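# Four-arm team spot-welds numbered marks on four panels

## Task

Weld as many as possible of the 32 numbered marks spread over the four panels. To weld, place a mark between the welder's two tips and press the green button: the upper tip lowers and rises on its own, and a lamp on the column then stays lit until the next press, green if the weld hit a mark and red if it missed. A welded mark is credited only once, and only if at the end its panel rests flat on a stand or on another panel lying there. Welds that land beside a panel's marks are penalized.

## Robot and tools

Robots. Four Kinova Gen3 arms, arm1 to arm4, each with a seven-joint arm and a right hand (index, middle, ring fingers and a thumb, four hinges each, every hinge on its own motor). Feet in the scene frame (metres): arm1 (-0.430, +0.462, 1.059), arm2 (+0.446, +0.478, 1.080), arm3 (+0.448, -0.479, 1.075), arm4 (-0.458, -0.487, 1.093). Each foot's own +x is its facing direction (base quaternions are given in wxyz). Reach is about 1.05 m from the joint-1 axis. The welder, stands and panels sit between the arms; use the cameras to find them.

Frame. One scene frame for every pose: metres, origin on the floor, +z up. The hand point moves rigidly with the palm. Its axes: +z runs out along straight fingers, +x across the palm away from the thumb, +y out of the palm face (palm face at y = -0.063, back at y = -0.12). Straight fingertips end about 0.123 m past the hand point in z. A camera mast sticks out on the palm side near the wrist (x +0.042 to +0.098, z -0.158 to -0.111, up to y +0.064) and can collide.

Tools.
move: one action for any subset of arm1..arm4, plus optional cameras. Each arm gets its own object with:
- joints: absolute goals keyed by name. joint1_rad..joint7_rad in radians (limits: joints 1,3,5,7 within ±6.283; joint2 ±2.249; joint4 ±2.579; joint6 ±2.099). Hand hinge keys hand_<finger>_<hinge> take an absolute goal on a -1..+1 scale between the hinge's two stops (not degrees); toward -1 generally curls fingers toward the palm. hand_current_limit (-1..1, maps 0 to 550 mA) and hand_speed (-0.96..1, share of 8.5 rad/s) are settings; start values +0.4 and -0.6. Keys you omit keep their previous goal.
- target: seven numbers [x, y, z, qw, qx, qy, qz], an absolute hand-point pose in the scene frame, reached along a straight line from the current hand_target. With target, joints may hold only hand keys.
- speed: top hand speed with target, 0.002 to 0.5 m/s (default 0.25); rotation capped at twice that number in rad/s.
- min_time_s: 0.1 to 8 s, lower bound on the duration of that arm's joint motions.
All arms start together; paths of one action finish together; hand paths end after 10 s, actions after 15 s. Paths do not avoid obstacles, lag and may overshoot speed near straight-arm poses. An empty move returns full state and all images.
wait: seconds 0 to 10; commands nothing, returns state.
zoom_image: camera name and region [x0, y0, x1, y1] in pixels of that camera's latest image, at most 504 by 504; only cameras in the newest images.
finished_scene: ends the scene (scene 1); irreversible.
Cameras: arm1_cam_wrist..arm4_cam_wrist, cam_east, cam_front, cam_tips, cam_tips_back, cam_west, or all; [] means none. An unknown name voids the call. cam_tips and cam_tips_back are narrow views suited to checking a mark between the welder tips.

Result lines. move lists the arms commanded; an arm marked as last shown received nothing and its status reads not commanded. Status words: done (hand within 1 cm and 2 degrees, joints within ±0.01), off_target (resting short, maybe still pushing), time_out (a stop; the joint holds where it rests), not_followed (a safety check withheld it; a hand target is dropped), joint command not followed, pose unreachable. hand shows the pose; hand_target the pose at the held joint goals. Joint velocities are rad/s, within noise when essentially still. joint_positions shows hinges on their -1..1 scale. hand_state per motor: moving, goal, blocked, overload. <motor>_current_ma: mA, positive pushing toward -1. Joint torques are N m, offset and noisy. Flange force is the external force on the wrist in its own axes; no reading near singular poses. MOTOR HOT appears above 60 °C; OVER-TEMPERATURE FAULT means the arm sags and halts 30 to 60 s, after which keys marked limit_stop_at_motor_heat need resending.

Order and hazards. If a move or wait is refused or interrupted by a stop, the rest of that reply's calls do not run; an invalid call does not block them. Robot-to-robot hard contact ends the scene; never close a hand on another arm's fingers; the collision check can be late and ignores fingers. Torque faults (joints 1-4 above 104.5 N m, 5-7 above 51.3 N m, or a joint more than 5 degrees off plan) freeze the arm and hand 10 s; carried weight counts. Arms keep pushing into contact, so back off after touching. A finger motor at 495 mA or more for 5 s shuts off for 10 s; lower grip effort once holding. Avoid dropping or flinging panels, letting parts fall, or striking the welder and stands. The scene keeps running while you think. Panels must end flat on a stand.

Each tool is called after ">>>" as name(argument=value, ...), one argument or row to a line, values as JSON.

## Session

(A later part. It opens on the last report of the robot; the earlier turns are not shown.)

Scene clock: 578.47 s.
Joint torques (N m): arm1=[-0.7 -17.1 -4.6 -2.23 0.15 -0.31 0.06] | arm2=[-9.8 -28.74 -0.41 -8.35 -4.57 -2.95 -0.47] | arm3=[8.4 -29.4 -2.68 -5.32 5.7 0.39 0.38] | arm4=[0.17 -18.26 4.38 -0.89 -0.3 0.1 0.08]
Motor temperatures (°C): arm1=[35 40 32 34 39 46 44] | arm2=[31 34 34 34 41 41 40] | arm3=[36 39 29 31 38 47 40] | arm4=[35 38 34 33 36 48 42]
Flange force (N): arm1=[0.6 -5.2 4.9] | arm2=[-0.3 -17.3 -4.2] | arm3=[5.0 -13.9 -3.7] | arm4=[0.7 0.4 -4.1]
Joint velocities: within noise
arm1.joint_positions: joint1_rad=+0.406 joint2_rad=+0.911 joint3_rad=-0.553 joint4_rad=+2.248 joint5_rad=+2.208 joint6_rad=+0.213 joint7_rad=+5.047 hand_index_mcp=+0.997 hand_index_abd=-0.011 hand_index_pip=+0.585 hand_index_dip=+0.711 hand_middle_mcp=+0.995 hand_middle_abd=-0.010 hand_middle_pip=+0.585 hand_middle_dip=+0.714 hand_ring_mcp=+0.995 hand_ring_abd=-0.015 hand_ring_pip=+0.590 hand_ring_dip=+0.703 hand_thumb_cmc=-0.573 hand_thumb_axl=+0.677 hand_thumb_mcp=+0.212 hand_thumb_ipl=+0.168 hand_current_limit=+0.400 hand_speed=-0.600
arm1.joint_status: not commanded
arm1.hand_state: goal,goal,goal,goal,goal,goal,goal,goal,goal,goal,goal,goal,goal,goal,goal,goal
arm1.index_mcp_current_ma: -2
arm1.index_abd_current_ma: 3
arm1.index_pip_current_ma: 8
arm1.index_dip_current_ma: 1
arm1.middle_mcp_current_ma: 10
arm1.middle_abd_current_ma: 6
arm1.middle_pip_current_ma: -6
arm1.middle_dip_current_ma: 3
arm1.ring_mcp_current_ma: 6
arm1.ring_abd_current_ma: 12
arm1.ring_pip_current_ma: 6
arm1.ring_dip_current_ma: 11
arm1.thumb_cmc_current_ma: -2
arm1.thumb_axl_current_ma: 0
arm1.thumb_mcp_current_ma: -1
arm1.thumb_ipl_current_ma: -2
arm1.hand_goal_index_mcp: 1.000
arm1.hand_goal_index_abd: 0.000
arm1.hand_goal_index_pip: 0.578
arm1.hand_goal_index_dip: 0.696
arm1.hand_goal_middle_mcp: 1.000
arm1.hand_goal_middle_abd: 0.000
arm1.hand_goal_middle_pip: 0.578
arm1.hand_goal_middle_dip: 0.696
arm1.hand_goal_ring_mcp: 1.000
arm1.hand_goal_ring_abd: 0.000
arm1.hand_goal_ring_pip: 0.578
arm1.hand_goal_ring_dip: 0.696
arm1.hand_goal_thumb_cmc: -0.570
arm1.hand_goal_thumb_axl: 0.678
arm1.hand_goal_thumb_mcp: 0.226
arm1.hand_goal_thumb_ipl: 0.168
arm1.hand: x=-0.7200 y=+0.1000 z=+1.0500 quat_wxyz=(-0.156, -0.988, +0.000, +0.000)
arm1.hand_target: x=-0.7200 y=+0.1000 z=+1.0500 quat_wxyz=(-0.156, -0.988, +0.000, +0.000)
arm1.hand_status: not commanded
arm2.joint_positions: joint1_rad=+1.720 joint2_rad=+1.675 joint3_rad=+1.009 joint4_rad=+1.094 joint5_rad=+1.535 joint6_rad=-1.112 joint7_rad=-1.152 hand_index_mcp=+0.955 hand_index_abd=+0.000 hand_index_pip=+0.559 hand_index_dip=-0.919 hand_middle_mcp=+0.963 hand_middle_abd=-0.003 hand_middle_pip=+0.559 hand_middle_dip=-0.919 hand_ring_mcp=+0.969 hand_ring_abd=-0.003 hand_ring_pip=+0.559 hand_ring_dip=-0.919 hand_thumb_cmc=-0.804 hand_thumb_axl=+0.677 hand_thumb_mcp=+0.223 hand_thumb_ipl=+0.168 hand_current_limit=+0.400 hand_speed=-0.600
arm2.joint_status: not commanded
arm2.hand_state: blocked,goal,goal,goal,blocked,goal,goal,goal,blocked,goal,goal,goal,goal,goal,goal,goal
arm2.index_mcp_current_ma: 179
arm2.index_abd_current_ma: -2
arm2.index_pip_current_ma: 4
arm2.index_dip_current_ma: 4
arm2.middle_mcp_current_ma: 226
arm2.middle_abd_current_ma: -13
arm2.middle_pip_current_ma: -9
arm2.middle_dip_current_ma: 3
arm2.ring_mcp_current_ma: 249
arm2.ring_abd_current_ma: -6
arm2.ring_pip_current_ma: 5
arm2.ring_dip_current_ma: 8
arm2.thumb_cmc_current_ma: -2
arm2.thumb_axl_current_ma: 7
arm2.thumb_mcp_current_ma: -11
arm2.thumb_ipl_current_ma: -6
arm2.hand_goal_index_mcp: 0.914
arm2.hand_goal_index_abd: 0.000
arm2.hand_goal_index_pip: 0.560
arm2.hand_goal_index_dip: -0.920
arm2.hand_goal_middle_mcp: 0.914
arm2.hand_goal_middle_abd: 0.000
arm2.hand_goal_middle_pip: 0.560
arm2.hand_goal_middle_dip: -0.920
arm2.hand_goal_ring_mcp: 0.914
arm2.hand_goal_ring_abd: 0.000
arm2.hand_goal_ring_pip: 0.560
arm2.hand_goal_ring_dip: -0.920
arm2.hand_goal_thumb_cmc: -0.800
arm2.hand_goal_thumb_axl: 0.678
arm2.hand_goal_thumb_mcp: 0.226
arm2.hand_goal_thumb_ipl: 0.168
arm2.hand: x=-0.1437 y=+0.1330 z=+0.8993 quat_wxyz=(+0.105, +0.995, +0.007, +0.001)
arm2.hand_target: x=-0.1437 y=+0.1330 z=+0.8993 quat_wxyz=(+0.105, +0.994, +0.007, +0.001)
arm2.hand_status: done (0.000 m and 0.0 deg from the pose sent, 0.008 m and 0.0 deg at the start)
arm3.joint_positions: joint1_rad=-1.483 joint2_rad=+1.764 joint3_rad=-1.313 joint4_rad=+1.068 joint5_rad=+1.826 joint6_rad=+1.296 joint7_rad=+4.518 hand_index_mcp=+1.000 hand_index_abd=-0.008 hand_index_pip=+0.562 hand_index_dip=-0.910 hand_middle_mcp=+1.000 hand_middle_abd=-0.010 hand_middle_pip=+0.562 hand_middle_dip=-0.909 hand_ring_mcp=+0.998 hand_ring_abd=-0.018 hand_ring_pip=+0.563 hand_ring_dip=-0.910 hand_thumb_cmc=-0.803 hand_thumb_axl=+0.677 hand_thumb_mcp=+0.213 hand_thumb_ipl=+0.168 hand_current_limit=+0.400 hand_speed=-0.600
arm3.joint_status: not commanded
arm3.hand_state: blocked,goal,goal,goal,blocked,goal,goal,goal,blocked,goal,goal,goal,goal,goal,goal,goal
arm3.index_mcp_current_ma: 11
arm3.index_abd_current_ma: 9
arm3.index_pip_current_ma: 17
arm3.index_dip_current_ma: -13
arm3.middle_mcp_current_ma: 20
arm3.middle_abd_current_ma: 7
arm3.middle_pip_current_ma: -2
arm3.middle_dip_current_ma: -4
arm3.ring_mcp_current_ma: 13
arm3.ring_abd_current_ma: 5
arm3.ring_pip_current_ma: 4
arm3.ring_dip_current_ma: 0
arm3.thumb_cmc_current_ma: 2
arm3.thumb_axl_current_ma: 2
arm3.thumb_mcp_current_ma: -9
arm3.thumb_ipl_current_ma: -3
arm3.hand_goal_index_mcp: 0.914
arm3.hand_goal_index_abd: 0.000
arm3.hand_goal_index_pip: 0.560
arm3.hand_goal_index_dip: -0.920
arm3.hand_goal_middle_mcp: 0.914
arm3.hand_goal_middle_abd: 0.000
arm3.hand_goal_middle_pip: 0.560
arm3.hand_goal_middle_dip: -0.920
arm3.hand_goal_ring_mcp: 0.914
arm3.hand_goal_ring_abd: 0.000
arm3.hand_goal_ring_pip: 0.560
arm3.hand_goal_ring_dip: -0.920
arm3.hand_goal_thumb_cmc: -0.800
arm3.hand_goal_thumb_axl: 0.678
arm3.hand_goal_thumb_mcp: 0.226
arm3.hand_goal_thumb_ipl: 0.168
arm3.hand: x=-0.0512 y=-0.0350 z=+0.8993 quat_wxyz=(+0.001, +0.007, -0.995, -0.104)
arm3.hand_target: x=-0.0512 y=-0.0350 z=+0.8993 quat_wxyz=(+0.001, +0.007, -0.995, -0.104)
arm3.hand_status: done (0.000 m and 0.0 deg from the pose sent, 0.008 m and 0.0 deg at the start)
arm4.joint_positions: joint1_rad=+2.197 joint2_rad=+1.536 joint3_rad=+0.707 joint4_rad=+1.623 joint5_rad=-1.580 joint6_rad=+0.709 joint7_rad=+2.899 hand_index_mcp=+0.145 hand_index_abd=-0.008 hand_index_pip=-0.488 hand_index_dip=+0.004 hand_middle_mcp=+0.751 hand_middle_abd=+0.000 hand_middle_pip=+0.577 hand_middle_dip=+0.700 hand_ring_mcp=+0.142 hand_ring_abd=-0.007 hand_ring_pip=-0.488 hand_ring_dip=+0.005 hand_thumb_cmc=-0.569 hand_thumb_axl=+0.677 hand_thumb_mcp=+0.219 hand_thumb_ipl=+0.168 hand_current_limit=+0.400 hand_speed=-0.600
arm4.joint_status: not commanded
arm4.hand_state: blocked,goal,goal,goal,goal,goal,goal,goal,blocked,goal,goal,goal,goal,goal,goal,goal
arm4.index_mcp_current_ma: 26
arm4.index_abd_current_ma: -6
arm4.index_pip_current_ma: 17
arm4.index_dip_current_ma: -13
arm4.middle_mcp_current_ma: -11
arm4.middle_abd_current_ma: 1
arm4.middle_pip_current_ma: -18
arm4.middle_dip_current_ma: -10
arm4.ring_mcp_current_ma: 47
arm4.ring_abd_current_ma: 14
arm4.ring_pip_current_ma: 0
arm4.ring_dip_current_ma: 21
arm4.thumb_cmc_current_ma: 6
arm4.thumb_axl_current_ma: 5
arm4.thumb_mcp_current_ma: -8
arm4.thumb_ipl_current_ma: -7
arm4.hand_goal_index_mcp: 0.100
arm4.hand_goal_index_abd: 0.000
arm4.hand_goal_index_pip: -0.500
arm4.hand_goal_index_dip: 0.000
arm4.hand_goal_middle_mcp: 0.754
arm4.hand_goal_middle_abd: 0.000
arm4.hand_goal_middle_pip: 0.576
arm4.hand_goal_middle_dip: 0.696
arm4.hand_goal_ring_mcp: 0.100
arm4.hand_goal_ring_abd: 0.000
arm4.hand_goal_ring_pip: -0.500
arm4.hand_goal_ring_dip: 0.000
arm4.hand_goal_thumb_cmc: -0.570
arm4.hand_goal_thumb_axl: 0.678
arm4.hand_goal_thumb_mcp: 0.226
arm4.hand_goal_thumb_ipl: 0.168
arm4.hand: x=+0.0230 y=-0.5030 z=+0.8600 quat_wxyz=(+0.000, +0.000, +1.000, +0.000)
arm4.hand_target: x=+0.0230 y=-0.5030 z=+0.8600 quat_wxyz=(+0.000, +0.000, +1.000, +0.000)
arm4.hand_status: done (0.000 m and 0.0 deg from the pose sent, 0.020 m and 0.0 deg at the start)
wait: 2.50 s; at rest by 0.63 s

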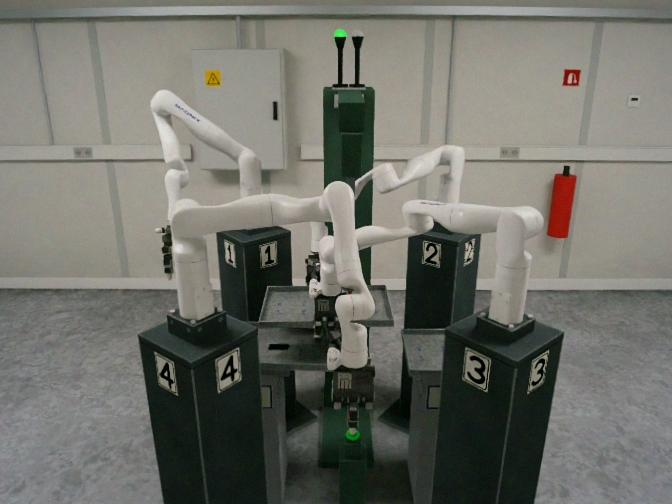

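>>> move(
  arm2={"target": [-0.1437, 0.1330, 0.9150, 0.1045, 0.9945, 0.0069, 0.0007], "speed": 0.06},
  arm3={"target": [-0.0512, -0.0350, 0.9150, -0.0007, -0.0069, 0.9945, 0.1045], "speed": 0.06},
  arm4={"target": [0.023, -0.503, 0.880, 0, 0, 1, 0], "speed": 0.08},
  cameras=[],
)

>>> move(
  arm2={"target": [-0.1437, 0.0843, 0.9240, 0.1045, 0.9945, 0.0069, 0.0007], "speed": 0.08},
  arm3={"target": [-0.0512, -0.0837, 0.9240, -0.0007, -0.0069, 0.9945, 0.1045], "speed": 0.08},
  cameras=[],
)

>>> move(
  arm2={"target": [0.0363, 0.0843, 0.9240, 0.1045, 0.9945, 0.0069, 0.0007], "speed": 0.13},
  arm3={"target": [0.1288, -0.0837, 0.9240, -0.0007, -0.0069, 0.9945, 0.1045], "speed": 0.13},
  cameras=["cam_tips", "cam_front"],
)

Scene clock: 583.50 s.
Joint torques (N m): arm1=[-0.63 -17.2 -4.53 -2.29 0.23 -0.3 0.02] | arm2=[-10.32 -29.35 -0.34 -8.35 -4.82 -3.32 -0.47] | arm3=[8.47 -30.87 -3.22 -5.4 6.04 0.45 0.38] | arm4=[0.17 -19.72 5.2 -1.02 -0.27 0.1 0.09]
Motor temperatures (°C): arm1=[35 40 32 34 39 46 44] | arm2=[31 34 33 34 41 41 40] | arm3=[36 39 29 31 38 47 40] | arm4=[35 38 34 33 36 48 42]
Flange force (N): arm1=[0.8 -5.1 5.1] | arm2=[-1.8 -18.0 -2.7] | arm3=[4.9 -14.5 -1.5] | arm4=[0.7 0.4 -0.4]
move: arm2 done; arm3 done; arm4 done
Joint velocities: within noise
arm1: as last shown
arm1.index_mcp_current_ma: -7
arm1.index_abd_current_ma: 14
arm1.index_pip_current_ma: 5
arm1.index_dip_current_ma: -1
arm1.middle_mcp_current_ma: 3
arm1.middle_abd_current_ma: 2
arm1.middle_pip_current_ma: 0
arm1.middle_dip_current_ma: 5
arm1.ring_mcp_current_ma: 7
arm1.ring_abd_current_ma: 15
arm1.ring_pip_current_ma: 12
arm1.ring_dip_current_ma: 3
arm1.thumb_cmc_current_ma: 1
arm1.thumb_axl_current_ma: 5
arm1.thumb_mcp_current_ma: 0
arm1.thumb_ipl_current_ma: -10
arm2.joint_positions: joint1_rad=+1.712 joint2_rad=+1.648 joint3_rad=+1.018 joint4_rad=+1.118 joint5_rad=+1.546 joint6_rad=-1.129 joint7_rad=-1.149 hand_index_mcp=+0.954 hand_index_abd=+0.004 hand_index_pip=+0.559 hand_index_dip=-0.919 hand_middle_mcp=+0.962 hand_middle_abd=+0.001 hand_middle_pip=+0.559 hand_middle_dip=-0.919 hand_ring_mcp=+0.969 hand_ring_abd=-0.001 hand_ring_pip=+0.559 hand_ring_dip=-0.919 hand_thumb_cmc=-0.804 hand_thumb_axl=+0.677 hand_thumb_mcp=+0.223 hand_thumb_ipl=+0.168 hand_current_limit=+0.400 hand_speed=-0.600
arm2.joint_status: not commanded
arm2.hand_state: blocked,goal,goal,goal,blocked,goal,goal,goal,blocked,goal,goal,goal,goal,goal,goal,goal
arm2.index_mcp_current_ma: 176
arm2.index_abd_current_ma: 2
arm2.index_pip_current_ma: 4
arm2.index_dip_current_ma: 2
arm2.middle_mcp_current_ma: 226
arm2.middle_abd_current_ma: -2
arm2.middle_pip_current_ma: -11
arm2.middle_dip_current_ma: 4
arm2.ring_mcp_current_ma: 246
arm2.ring_abd_current_ma: 0
arm2.ring_pip_current_ma: 6
arm2.ring_dip_current_ma: 10
arm2.thumb_cmc_current_ma: -8
arm2.thumb_axl_current_ma: 7
arm2.thumb_mcp_current_ma: -10
arm2.thumb_ipl_current_ma: -2
arm2.hand_goal_index_mcp: 0.914
arm2.hand_goal_index_abd: 0.000
arm2.hand_goal_index_pip: 0.560
arm2.hand_goal_index_dip: -0.920
arm2.hand_goal_middle_mcp: 0.914
arm2.hand_goal_middle_abd: 0.000
arm2.hand_goal_middle_pip: 0.560
arm2.hand_goal_middle_dip: -0.920
arm2.hand_goal_ring_mcp: 0.914
arm2.hand_goal_ring_abd: 0.000
arm2.hand_goal_ring_pip: 0.560
arm2.hand_goal_ring_dip: -0.920
arm2.hand_goal_thumb_cmc: -0.800
arm2.hand_goal_thumb_axl: 0.678
arm2.hand_goal_thumb_mcp: 0.226
arm2.hand_goal_thumb_ipl: 0.168
arm2.hand: x=-0.1437 y=+0.1330 z=+0.9150 quat_wxyz=(+0.104, +0.995, +0.007, +0.001)
arm2.hand_target: x=-0.1437 y=+0.1330 z=+0.9150 quat_wxyz=(+0.104, +0.995, +0.007, +0.001)
arm2.hand_status: done (0.000 m and 0.0 deg from the pose sent, 0.016 m and 0.0 deg at the start)
arm3.joint_positions: joint1_rad=-1.476 joint2_rad=+1.740 joint3_rad=-1.322 joint4_rad=+1.092 joint5_rad=+1.813 joint6_rad=+1.317 joint7_rad=+4.513 hand_index_mcp=+1.000 hand_index_abd=-0.008 hand_index_pip=+0.562 hand_index_dip=-0.910 hand_middle_mcp=+1.000 hand_middle_abd=-0.011 hand_middle_pip=+0.562 hand_middle_dip=-0.909 hand_ring_mcp=+1.000 hand_ring_abd=-0.018 hand_ring_pip=+0.563 hand_ring_dip=-0.910 hand_thumb_cmc=-0.803 hand_thumb_axl=+0.677 hand_thumb_mcp=+0.213 hand_thumb_ipl=+0.168 hand_current_limit=+0.400 hand_speed=-0.600
arm3.joint_status: not commanded
arm3.hand_state: blocked,goal,goal,goal,blocked,goal,goal,goal,blocked,goal,goal,goal,goal,goal,goal,goal
arm3.index_mcp_current_ma: 15
arm3.index_abd_current_ma: 8
arm3.index_pip_current_ma: 8
arm3.index_dip_current_ma: -7
arm3.middle_mcp_current_ma: 17
arm3.middle_abd_current_ma: 5
arm3.middle_pip_current_ma: 11
arm3.middle_dip_current_ma: -19
arm3.ring_mcp_current_ma: 13
arm3.ring_abd_current_ma: 8
arm3.ring_pip_current_ma: 4
arm3.ring_dip_current_ma: 0
arm3.thumb_cmc_current_ma: 2
arm3.thumb_axl_current_ma: -2
arm3.thumb_mcp_current_ma: 2
arm3.thumb_ipl_current_ma: -14
arm3.hand_goal_index_mcp: 0.914
arm3.hand_goal_index_abd: 0.000
arm3.hand_goal_index_pip: 0.560
arm3.hand_goal_index_dip: -0.920
arm3.hand_goal_middle_mcp: 0.914
arm3.hand_goal_middle_abd: 0.000
arm3.hand_goal_middle_pip: 0.560
arm3.hand_goal_middle_dip: -0.920
arm3.hand_goal_ring_mcp: 0.914
arm3.hand_goal_ring_abd: 0.000
arm3.hand_goal_ring_pip: 0.560
arm3.hand_goal_ring_dip: -0.920
arm3.hand_goal_thumb_cmc: -0.800
arm3.hand_goal_thumb_axl: 0.678
arm3.hand_goal_thumb_mcp: 0.226
arm3.hand_goal_thumb_ipl: 0.168
arm3.hand: x=-0.0512 y=-0.0350 z=+0.9150 quat_wxyz=(+0.001, +0.007, -0.995, -0.104)
arm3.hand_target: x=-0.0512 y=-0.0350 z=+0.9150 quat_wxyz=(+0.001, +0.007, -0.995, -0.104)
arm3.hand_status: done (0.000 m and 0.0 deg from the pose sent, 0.016 m and 0.0 deg at the start)
arm4.joint_positions: joint1_rad=+2.189 joint2_rad=+1.496 joint3_rad=+0.725 joint4_rad=+1.655 joint5_rad=-1.555 joint6_rad=+0.725 joint7_rad=+2.893 hand_index_mcp=+0.145 hand_index_abd=-0.011 hand_index_pip=-0.488 hand_index_dip=+0.004 hand_middle_mcp=+0.749 hand_middle_abd=+0.003 hand_middle_pip=+0.577 hand_middle_dip=+0.700 hand_ring_mcp=+0.142 hand_ring_abd=-0.009 hand_ring_pip=-0.488 hand_ring_dip=+0.005 hand_thumb_cmc=-0.570 hand_thumb_axl=+0.677 hand_thumb_mcp=+0.219 hand_thumb_ipl=+0.168 hand_current_limit=+0.400 hand_speed=-0.600
arm4.joint_status: not commanded
arm4.hand_state: blocked,goal,goal,goal,goal,goal,goal,goal,blocked,goal,goal,goal,goal,goal,goal,goal
arm4.index_mcp_current_ma: 52
arm4.index_abd_current_ma: 13
arm4.index_pip_current_ma: 27
arm4.index_dip_current_ma: 5
arm4.middle_mcp_current_ma: -22
arm4.middle_abd_current_ma: 7
arm4.middle_pip_current_ma: 3
arm4.middle_dip_current_ma: 4
arm4.ring_mcp_current_ma: 34
arm4.ring_abd_current_ma: 15
arm4.ring_pip_current_ma: -6
arm4.ring_dip_current_ma: -1
arm4.thumb_cmc_current_ma: 12
arm4.thumb_axl_current_ma: 8
arm4.thumb_mcp_current_ma: -3
arm4.thumb_ipl_current_ma: -6
arm4.hand_goal_index_mcp: 0.100
arm4.hand_goal_index_abd: 0.000
arm4.hand_goal_index_pip: -0.500
arm4.hand_goal_index_dip: 0.000
arm4.hand_goal_middle_mcp: 0.754
arm4.hand_goal_middle_abd: 0.000
arm4.hand_goal_middle_pip: 0.576
arm4.hand_goal_middle_dip: 0.696
arm4.hand_goal_ring_mcp: 0.100
arm4.hand_goal_ring_abd: 0.000
arm4.hand_goal_ring_pip: -0.500
arm4.hand_goal_ring_dip: 0.000
arm4.hand_goal_thumb_cmc: -0.570
arm4.hand_goal_thumb_axl: 0.678
arm4.hand_goal_thumb_mcp: 0.226
arm4.hand_goal_thumb_ipl: 0.168
arm4.hand: x=+0.0230 y=-0.5030 z=+0.8800 quat_wxyz=(+0.000, +0.000, +1.000, +0.000)
arm4.hand_target: x=+0.0230 y=-0.5030 z=+0.8800 quat_wxyz=(+0.000, +0.000, +1.000, +0.000)
arm4.hand_status: done (0.000 m and 0.0 deg from the pose sent, 0.020 m and 0.0 deg at the start)

Scene clock: 584.63 s.
Joint torques (N m): arm1=[-0.63 -17.16 -4.57 -2.24 0.16 -0.28 0.01] | arm2=[-9.9 -30.62 0.14 -9.04 -5.21 -2.34 -0.65] | arm3=[9.1 -29.39 -3.2 -5.23 5.81 1.67 0.18] | arm4=[0.17 -19.61 5.23 -1.02 -0.27 0.06 0.04]
Motor temperatures (°C): arm1=[35 40 32 34 39 46 44] | arm2=[31 34 33 34 41 41 40] | arm3=[36 39 29 31 38 47 40] | arm4=[35 38 34 33 36 48 42]
Flange force (N): arm1=[0.5 -5.0 5.0] | arm2=[0.0 -18.2 -2.6] | arm3=[5.5 -15.2 -2.0] | arm4=[1.0 0.4 -0.6]
move: arm2 done; arm3 done
Joint velocities: within noise
arm1, arm4: as last shown
arm1.index_mcp_current_ma: -11
arm1.index_abd_current_ma: 7
arm1.index_pip_current_ma: 12
arm1.index_dip_current_ma: 3
arm1.middle_mcp_current_ma: 6
arm1.middle_abd_current_ma: 5
arm1.middle_pip_current_ma: 2
arm1.middle_dip_current_ma: 0
arm1.ring_mcp_current_ma: 3
arm1.ring_abd_current_ma: 9
arm1.ring_dip_current_ma: 13
arm1.thumb_cmc_current_ma: -1
arm1.thumb_axl_current_ma: 2
arm1.thumb_mcp_current_ma: -2
arm1.thumb_ipl_current_ma: -3
arm2.joint_positions: joint1_rad=+1.667 joint2_rad=+1.648 joint3_rad=+1.033 joint4_rad=+1.036 joint5_rad=+1.574 joint6_rad=-1.133 joint7_rad=-1.282 hand_index_mcp=+0.954 hand_index_abd=+0.004 hand_index_pip=+0.559 hand_index_dip=-0.919 hand_middle_mcp=+0.963 hand_middle_abd=+0.001 hand_middle_pip=+0.559 hand_middle_dip=-0.919 hand_ring_mcp=+0.970 hand_ring_abd=+0.000 hand_ring_pip=+0.559 hand_ring_dip=-0.919 hand_thumb_cmc=-0.804 hand_thumb_axl=+0.677 hand_thumb_mcp=+0.223 hand_thumb_ipl=+0.168 hand_current_limit=+0.400 hand_speed=-0.600
arm2.joint_status: not commanded
arm2.hand_state: blocked,goal,goal,goal,blocked,goal,goal,goal,blocked,goal,goal,goal,goal,goal,goal,goal
arm2.index_mcp_current_ma: 173
arm2.index_abd_current_ma: 3
arm2.index_pip_current_ma: 4
arm2.index_dip_current_ma: 0
arm2.middle_mcp_current_ma: 226
arm2.middle_abd_current_ma: -3
arm2.middle_pip_current_ma: 0
arm2.middle_dip_current_ma: 0
arm2.ring_mcp_current_ma: 252
arm2.ring_abd_current_ma: 2
arm2.ring_pip_current_ma: 12
arm2.ring_dip_current_ma: 5
arm2.thumb_cmc_current_ma: -9
arm2.thumb_axl_current_ma: 7
arm2.thumb_mcp_current_ma: -17
arm2.thumb_ipl_current_ma: 1
arm2.hand_goal_index_mcp: 0.914
arm2.hand_goal_index_abd: 0.000
arm2.hand_goal_index_pip: 0.560
arm2.hand_goal_index_dip: -0.920
arm2.hand_goal_middle_mcp: 0.914
arm2.hand_goal_middle_abd: 0.000
arm2.hand_goal_middle_pip: 0.560
arm2.hand_goal_middle_dip: -0.920
arm2.hand_goal_ring_mcp: 0.914
arm2.hand_goal_ring_abd: 0.000
arm2.hand_goal_ring_pip: 0.560
arm2.hand_goal_ring_dip: -0.920
arm2.hand_goal_thumb_cmc: -0.800
arm2.hand_goal_thumb_axl: 0.678
arm2.hand_goal_thumb_mcp: 0.226
arm2.hand_goal_thumb_ipl: 0.168
arm2.hand: x=-0.1437 y=+0.0843 z=+0.9240 quat_wxyz=(+0.105, +0.994, +0.007, +0.001)
arm2.hand_target: x=-0.1437 y=+0.0843 z=+0.9240 quat_wxyz=(+0.105, +0.994, +0.007, +0.001)
arm2.hand_status: done (0.000 m and 0.0 deg from the pose sent, 0.050 m and 0.0 deg at the start)
arm3.joint_positions: joint1_rad=-1.501 joint2_rad=+1.727 joint3_rad=-1.323 joint4_rad=+1.214 joint5_rad=+1.827 joint6_rad=+1.357 joint7_rad=+4.372 hand_index_mcp=+1.000 hand_index_abd=-0.008 hand_index_pip=+0.562 hand_index_dip=-0.910 hand_middle_mcp=+1.000 hand_middle_abd=-0.011 hand_middle_pip=+0.561 hand_middle_dip=-0.909 hand_ring_mcp=+1.000 hand_ring_abd=-0.018 hand_ring_pip=+0.563 hand_ring_dip=-0.910 hand_thumb_cmc=-0.803 hand_thumb_axl=+0.677 hand_thumb_mcp=+0.213 hand_thumb_ipl=+0.168 hand_current_limit=+0.400 hand_speed=-0.600
arm3.joint_status: not commanded
arm3.hand_state: blocked,goal,goal,goal,blocked,goal,goal,goal,blocked,goal,goal,goal,goal,goal,goal,goal
arm3.index_mcp_current_ma: 15
arm3.index_abd_current_ma: 7
arm3.index_pip_current_ma: 10
arm3.index_dip_current_ma: -7
arm3.middle_mcp_current_ma: 17
arm3.middle_abd_current_ma: 2
arm3.middle_pip_current_ma: 5
arm3.middle_dip_current_ma: -6
arm3.ring_mcp_current_ma: 9
arm3.ring_abd_current_ma: 10
arm3.ring_pip_current_ma: 10
arm3.ring_dip_current_ma: 2
arm3.thumb_cmc_current_ma: 6
arm3.thumb_axl_current_ma: -4
arm3.thumb_mcp_current_ma: 2
arm3.thumb_ipl_current_ma: -8
arm3.hand_goal_index_mcp: 0.914
arm3.hand_goal_index_abd: 0.000
arm3.hand_goal_index_pip: 0.560
arm3.hand_goal_index_dip: -0.920
arm3.hand_goal_middle_mcp: 0.914
arm3.hand_goal_middle_abd: 0.000
arm3.hand_goal_middle_pip: 0.560
arm3.hand_goal_middle_dip: -0.920
arm3.hand_goal_ring_mcp: 0.914
arm3.hand_goal_ring_abd: 0.000
arm3.hand_goal_ring_pip: 0.560
arm3.hand_goal_ring_dip: -0.920
arm3.hand_goal_thumb_cmc: -0.800
arm3.hand_goal_thumb_axl: 0.678
arm3.hand_goal_thumb_mcp: 0.226
arm3.hand_goal_thumb_ipl: 0.168
arm3.hand: x=-0.0512 y=-0.0837 z=+0.9240 quat_wxyz=(+0.001, +0.007, -0.994, -0.105)
arm3.hand_target: x=-0.0512 y=-0.0837 z=+0.9240 quat_wxyz=(+0.001, +0.007, -0.995, -0.104)
arm3.hand_status: done (0.000 m and 0.0 deg from the pose sent, 0.050 m and 0.0 deg at the start)
arm4.index_mcp_current_ma: 45
arm4.index_abd_current_ma: 6
arm4.index_pip_current_ma: 3
arm4.index_dip_current_ma: 1
arm4.middle_mcp_current_ma: -14
arm4.middle_abd_current_ma: 0
arm4.middle_pip_current_ma: -1
arm4.middle_dip_current_ma: -22
arm4.ring_mcp_current_ma: 46
arm4.ring_abd_current_ma: 13
arm4.ring_pip_current_ma: -7
arm4.ring_dip_current_ma: 3
arm4.thumb_cmc_current_ma: -4
arm4.thumb_axl_current_ma: 1
arm4.thumb_ipl_current_ma: -1

Scene clock: 586.60 s.
Joint torques (N m): arm1=[-0.67 -17.2 -4.65 -2.25 0.16 -0.27 0.04] | arm2=[-7.99 -28.35 1.11 -8.44 -4.37 -4.76 -0.52] | arm3=[6.84 -26.64 -5.47 -5.21 5.86 3.75 0.05] | arm4=[0.23 -19.75 5.22 -1.02 -0.28 0.1 0.11]
Motor temperatures (°C): arm1=[35 40 32 34 39 46 44] | arm2=[31 34 33 34 41 41 40] | arm3=[36 39 29 31 38 47 40] | arm4=[35 38 34 33 36 48 42]
Flange force (N): arm1=[0.3 -5.0 4.9] | arm2=[-1.3 -21.0 -3.4] | arm3=[3.7 -17.5 -3.5] | arm4=[0.6 0.6 -0.3]
move: arm2 done; arm3 done
Joint velocities: within noise
arm1, arm4: as last shown
arm1.index_mcp_current_ma: -16
arm1.index_abd_current_ma: 17
arm1.index_pip_current_ma: 14
arm1.index_dip_current_ma: -4
arm1.middle_mcp_current_ma: 3
arm1.middle_abd_current_ma: 1
arm1.middle_pip_current_ma: -1
arm1.ring_mcp_current_ma: 2
arm1.ring_abd_current_ma: 7
arm1.ring_pip_current_ma: 11
arm1.ring_dip_current_ma: 6
arm1.thumb_cmc_current_ma: -4
arm1.thumb_axl_current_ma: 1
arm1.thumb_mcp_current_ma: 0
arm1.thumb_ipl_current_ma: -12
arm2.joint_positions: joint1_rad=+1.326 joint2_rad=+1.527 joint3_rad=+0.890 joint4_rad=+1.720 joint5_rad=+1.313 joint6_rad=-1.023 joint7_rad=-0.884 hand_index_mcp=+0.954 hand_index_abd=+0.004 hand_index_pip=+0.559 hand_index_dip=-0.919 hand_middle_mcp=+0.963 hand_middle_abd=+0.001 hand_middle_pip=+0.559 hand_middle_dip=-0.919 hand_ring_mcp=+0.970 hand_ring_abd=-0.001 hand_ring_pip=+0.559 hand_ring_dip=-0.919 hand_thumb_cmc=-0.804 hand_thumb_axl=+0.677 hand_thumb_mcp=+0.223 hand_thumb_ipl=+0.168 hand_current_limit=+0.400 hand_speed=-0.600
arm2.joint_status: not commanded
arm2.hand_state: blocked,goal,goal,goal,blocked,goal,goal,goal,blocked,goal,goal,goal,goal,goal,goal,goal
arm2.index_mcp_current_ma: 176
arm2.index_abd_current_ma: 1
arm2.index_pip_current_ma: 6
arm2.index_dip_current_ma: -1
arm2.middle_mcp_current_ma: 224
arm2.middle_abd_current_ma: -2
arm2.middle_pip_current_ma: -2
arm2.middle_dip_current_ma: 4
arm2.ring_mcp_current_ma: 252
arm2.ring_abd_current_ma: 0
arm2.ring_pip_current_ma: 3
arm2.ring_dip_current_ma: 7
arm2.thumb_cmc_current_ma: -6
arm2.thumb_axl_current_ma: 8
arm2.thumb_mcp_current_ma: -8
arm2.thumb_ipl_current_ma: -8
arm2.hand_goal_index_mcp: 0.914
arm2.hand_goal_index_abd: 0.000
arm2.hand_goal_index_pip: 0.560
arm2.hand_goal_index_dip: -0.920
arm2.hand_goal_middle_mcp: 0.914
arm2.hand_goal_middle_abd: 0.000
arm2.hand_goal_middle_pip: 0.560
arm2.hand_goal_middle_dip: -0.920
arm2.hand_goal_ring_mcp: 0.914
arm2.hand_goal_ring_abd: 0.000
arm2.hand_goal_ring_pip: 0.560
arm2.hand_goal_ring_dip: -0.920
arm2.hand_goal_thumb_cmc: -0.800
arm2.hand_goal_thumb_axl: 0.678
arm2.hand_goal_thumb_mcp: 0.226
arm2.hand_goal_thumb_ipl: 0.168
arm2.hand: x=+0.0363 y=+0.0843 z=+0.9240 quat_wxyz=(+0.104, +0.995, +0.007, +0.001)
arm2.hand_target: x=+0.0363 y=+0.0843 z=+0.9240 quat_wxyz=(+0.104, +0.995, +0.007, +0.001)
arm2.hand_status: done (0.000 m and 0.0 deg from the pose sent, 0.180 m and 0.0 deg at the start)
arm3.joint_positions: joint1_rad=-1.113 joint2_rad=+1.703 joint3_rad=-1.210 joint4_rad=+1.813 joint5_rad=+1.965 joint6_rad=+1.371 joint7_rad=+4.134 hand_index_mcp=+1.000 hand_index_abd=-0.008 hand_index_pip=+0.562 hand_index_dip=-0.910 hand_middle_mcp=+1.000 hand_middle_abd=-0.010 hand_middle_pip=+0.561 hand_middle_dip=-0.909 hand_ring_mcp=+1.000 hand_ring_abd=-0.018 hand_ring_pip=+0.563 hand_ring_dip=-0.910 hand_thumb_cmc=-0.803 hand_thumb_axl=+0.677 hand_thumb_mcp=+0.213 hand_thumb_ipl=+0.168 hand_current_limit=+0.400 hand_speed=-0.600
arm3.joint_status: not commanded
arm3.hand_state: blocked,goal,goal,goal,blocked,goal,goal,goal,blocked,goal,goal,goal,goal,goal,goal,goal
arm3.index_mcp_current_ma: 12
arm3.index_abd_current_ma: 12
arm3.index_pip_current_ma: 4
arm3.index_dip_current_ma: -9
arm3.middle_mcp_current_ma: 19
arm3.middle_abd_current_ma: 0
arm3.middle_pip_current_ma: 4
arm3.middle_dip_current_ma: -13
arm3.ring_mcp_current_ma: 14
arm3.ring_abd_current_ma: 4
arm3.ring_pip_current_ma: 6
arm3.ring_dip_current_ma: -9
arm3.thumb_cmc_current_ma: -8
arm3.thumb_axl_current_ma: -6
arm3.thumb_mcp_current_ma: -6
arm3.thumb_ipl_current_ma: -9
arm3.hand_goal_index_mcp: 0.914
arm3.hand_goal_index_abd: 0.000
arm3.hand_goal_index_pip: 0.560
arm3.hand_goal_index_dip: -0.920
arm3.hand_goal_middle_mcp: 0.914
arm3.hand_goal_middle_abd: 0.000
arm3.hand_goal_middle_pip: 0.560
arm3.hand_goal_middle_dip: -0.920
arm3.hand_goal_ring_mcp: 0.914
arm3.hand_goal_ring_abd: 0.000
arm3.hand_goal_ring_pip: 0.560
arm3.hand_goal_ring_dip: -0.920
arm3.hand_goal_thumb_cmc: -0.800
arm3.hand_goal_thumb_axl: 0.678
arm3.hand_goal_thumb_mcp: 0.226
arm3.hand_goal_thumb_ipl: 0.168
arm3.hand: x=+0.1288 y=-0.0837 z=+0.9240 quat_wxyz=(+0.001, +0.007, -0.994, -0.105)
arm3.hand_target: x=+0.1288 y=-0.0837 z=+0.9240 quat_wxyz=(+0.001, +0.007, -0.995, -0.104)
arm3.hand_status: done (0.000 m and 0.0 deg from the pose sent, 0.180 m and 0.0 deg at the start)
arm4.index_mcp_current_ma: 24
arm4.index_abd_current_ma: -7
arm4.index_pip_current_ma: 4
arm4.index_dip_current_ma: -10
arm4.middle_mcp_current_ma: -18
arm4.middle_abd_current_ma: -3
arm4.middle_pip_current_ma: -11
arm4.middle_dip_current_ma: -3
arm4.ring_mcp_current_ma: 42
arm4.ring_abd_current_ma: 10
arm4.ring_pip_current_ma: -2
arm4.ring_dip_current_ma: 6
arm4.thumb_cmc_current_ma: 3
arm4.thumb_axl_current_ma: 7
arm4.thumb_mcp_current_ma: 6
arm4.thumb_ipl_current_ma: -14
pictures: cam_front, cam_tips

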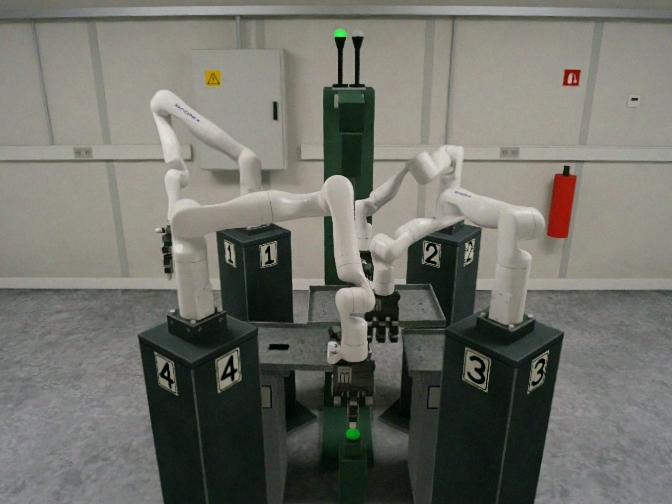

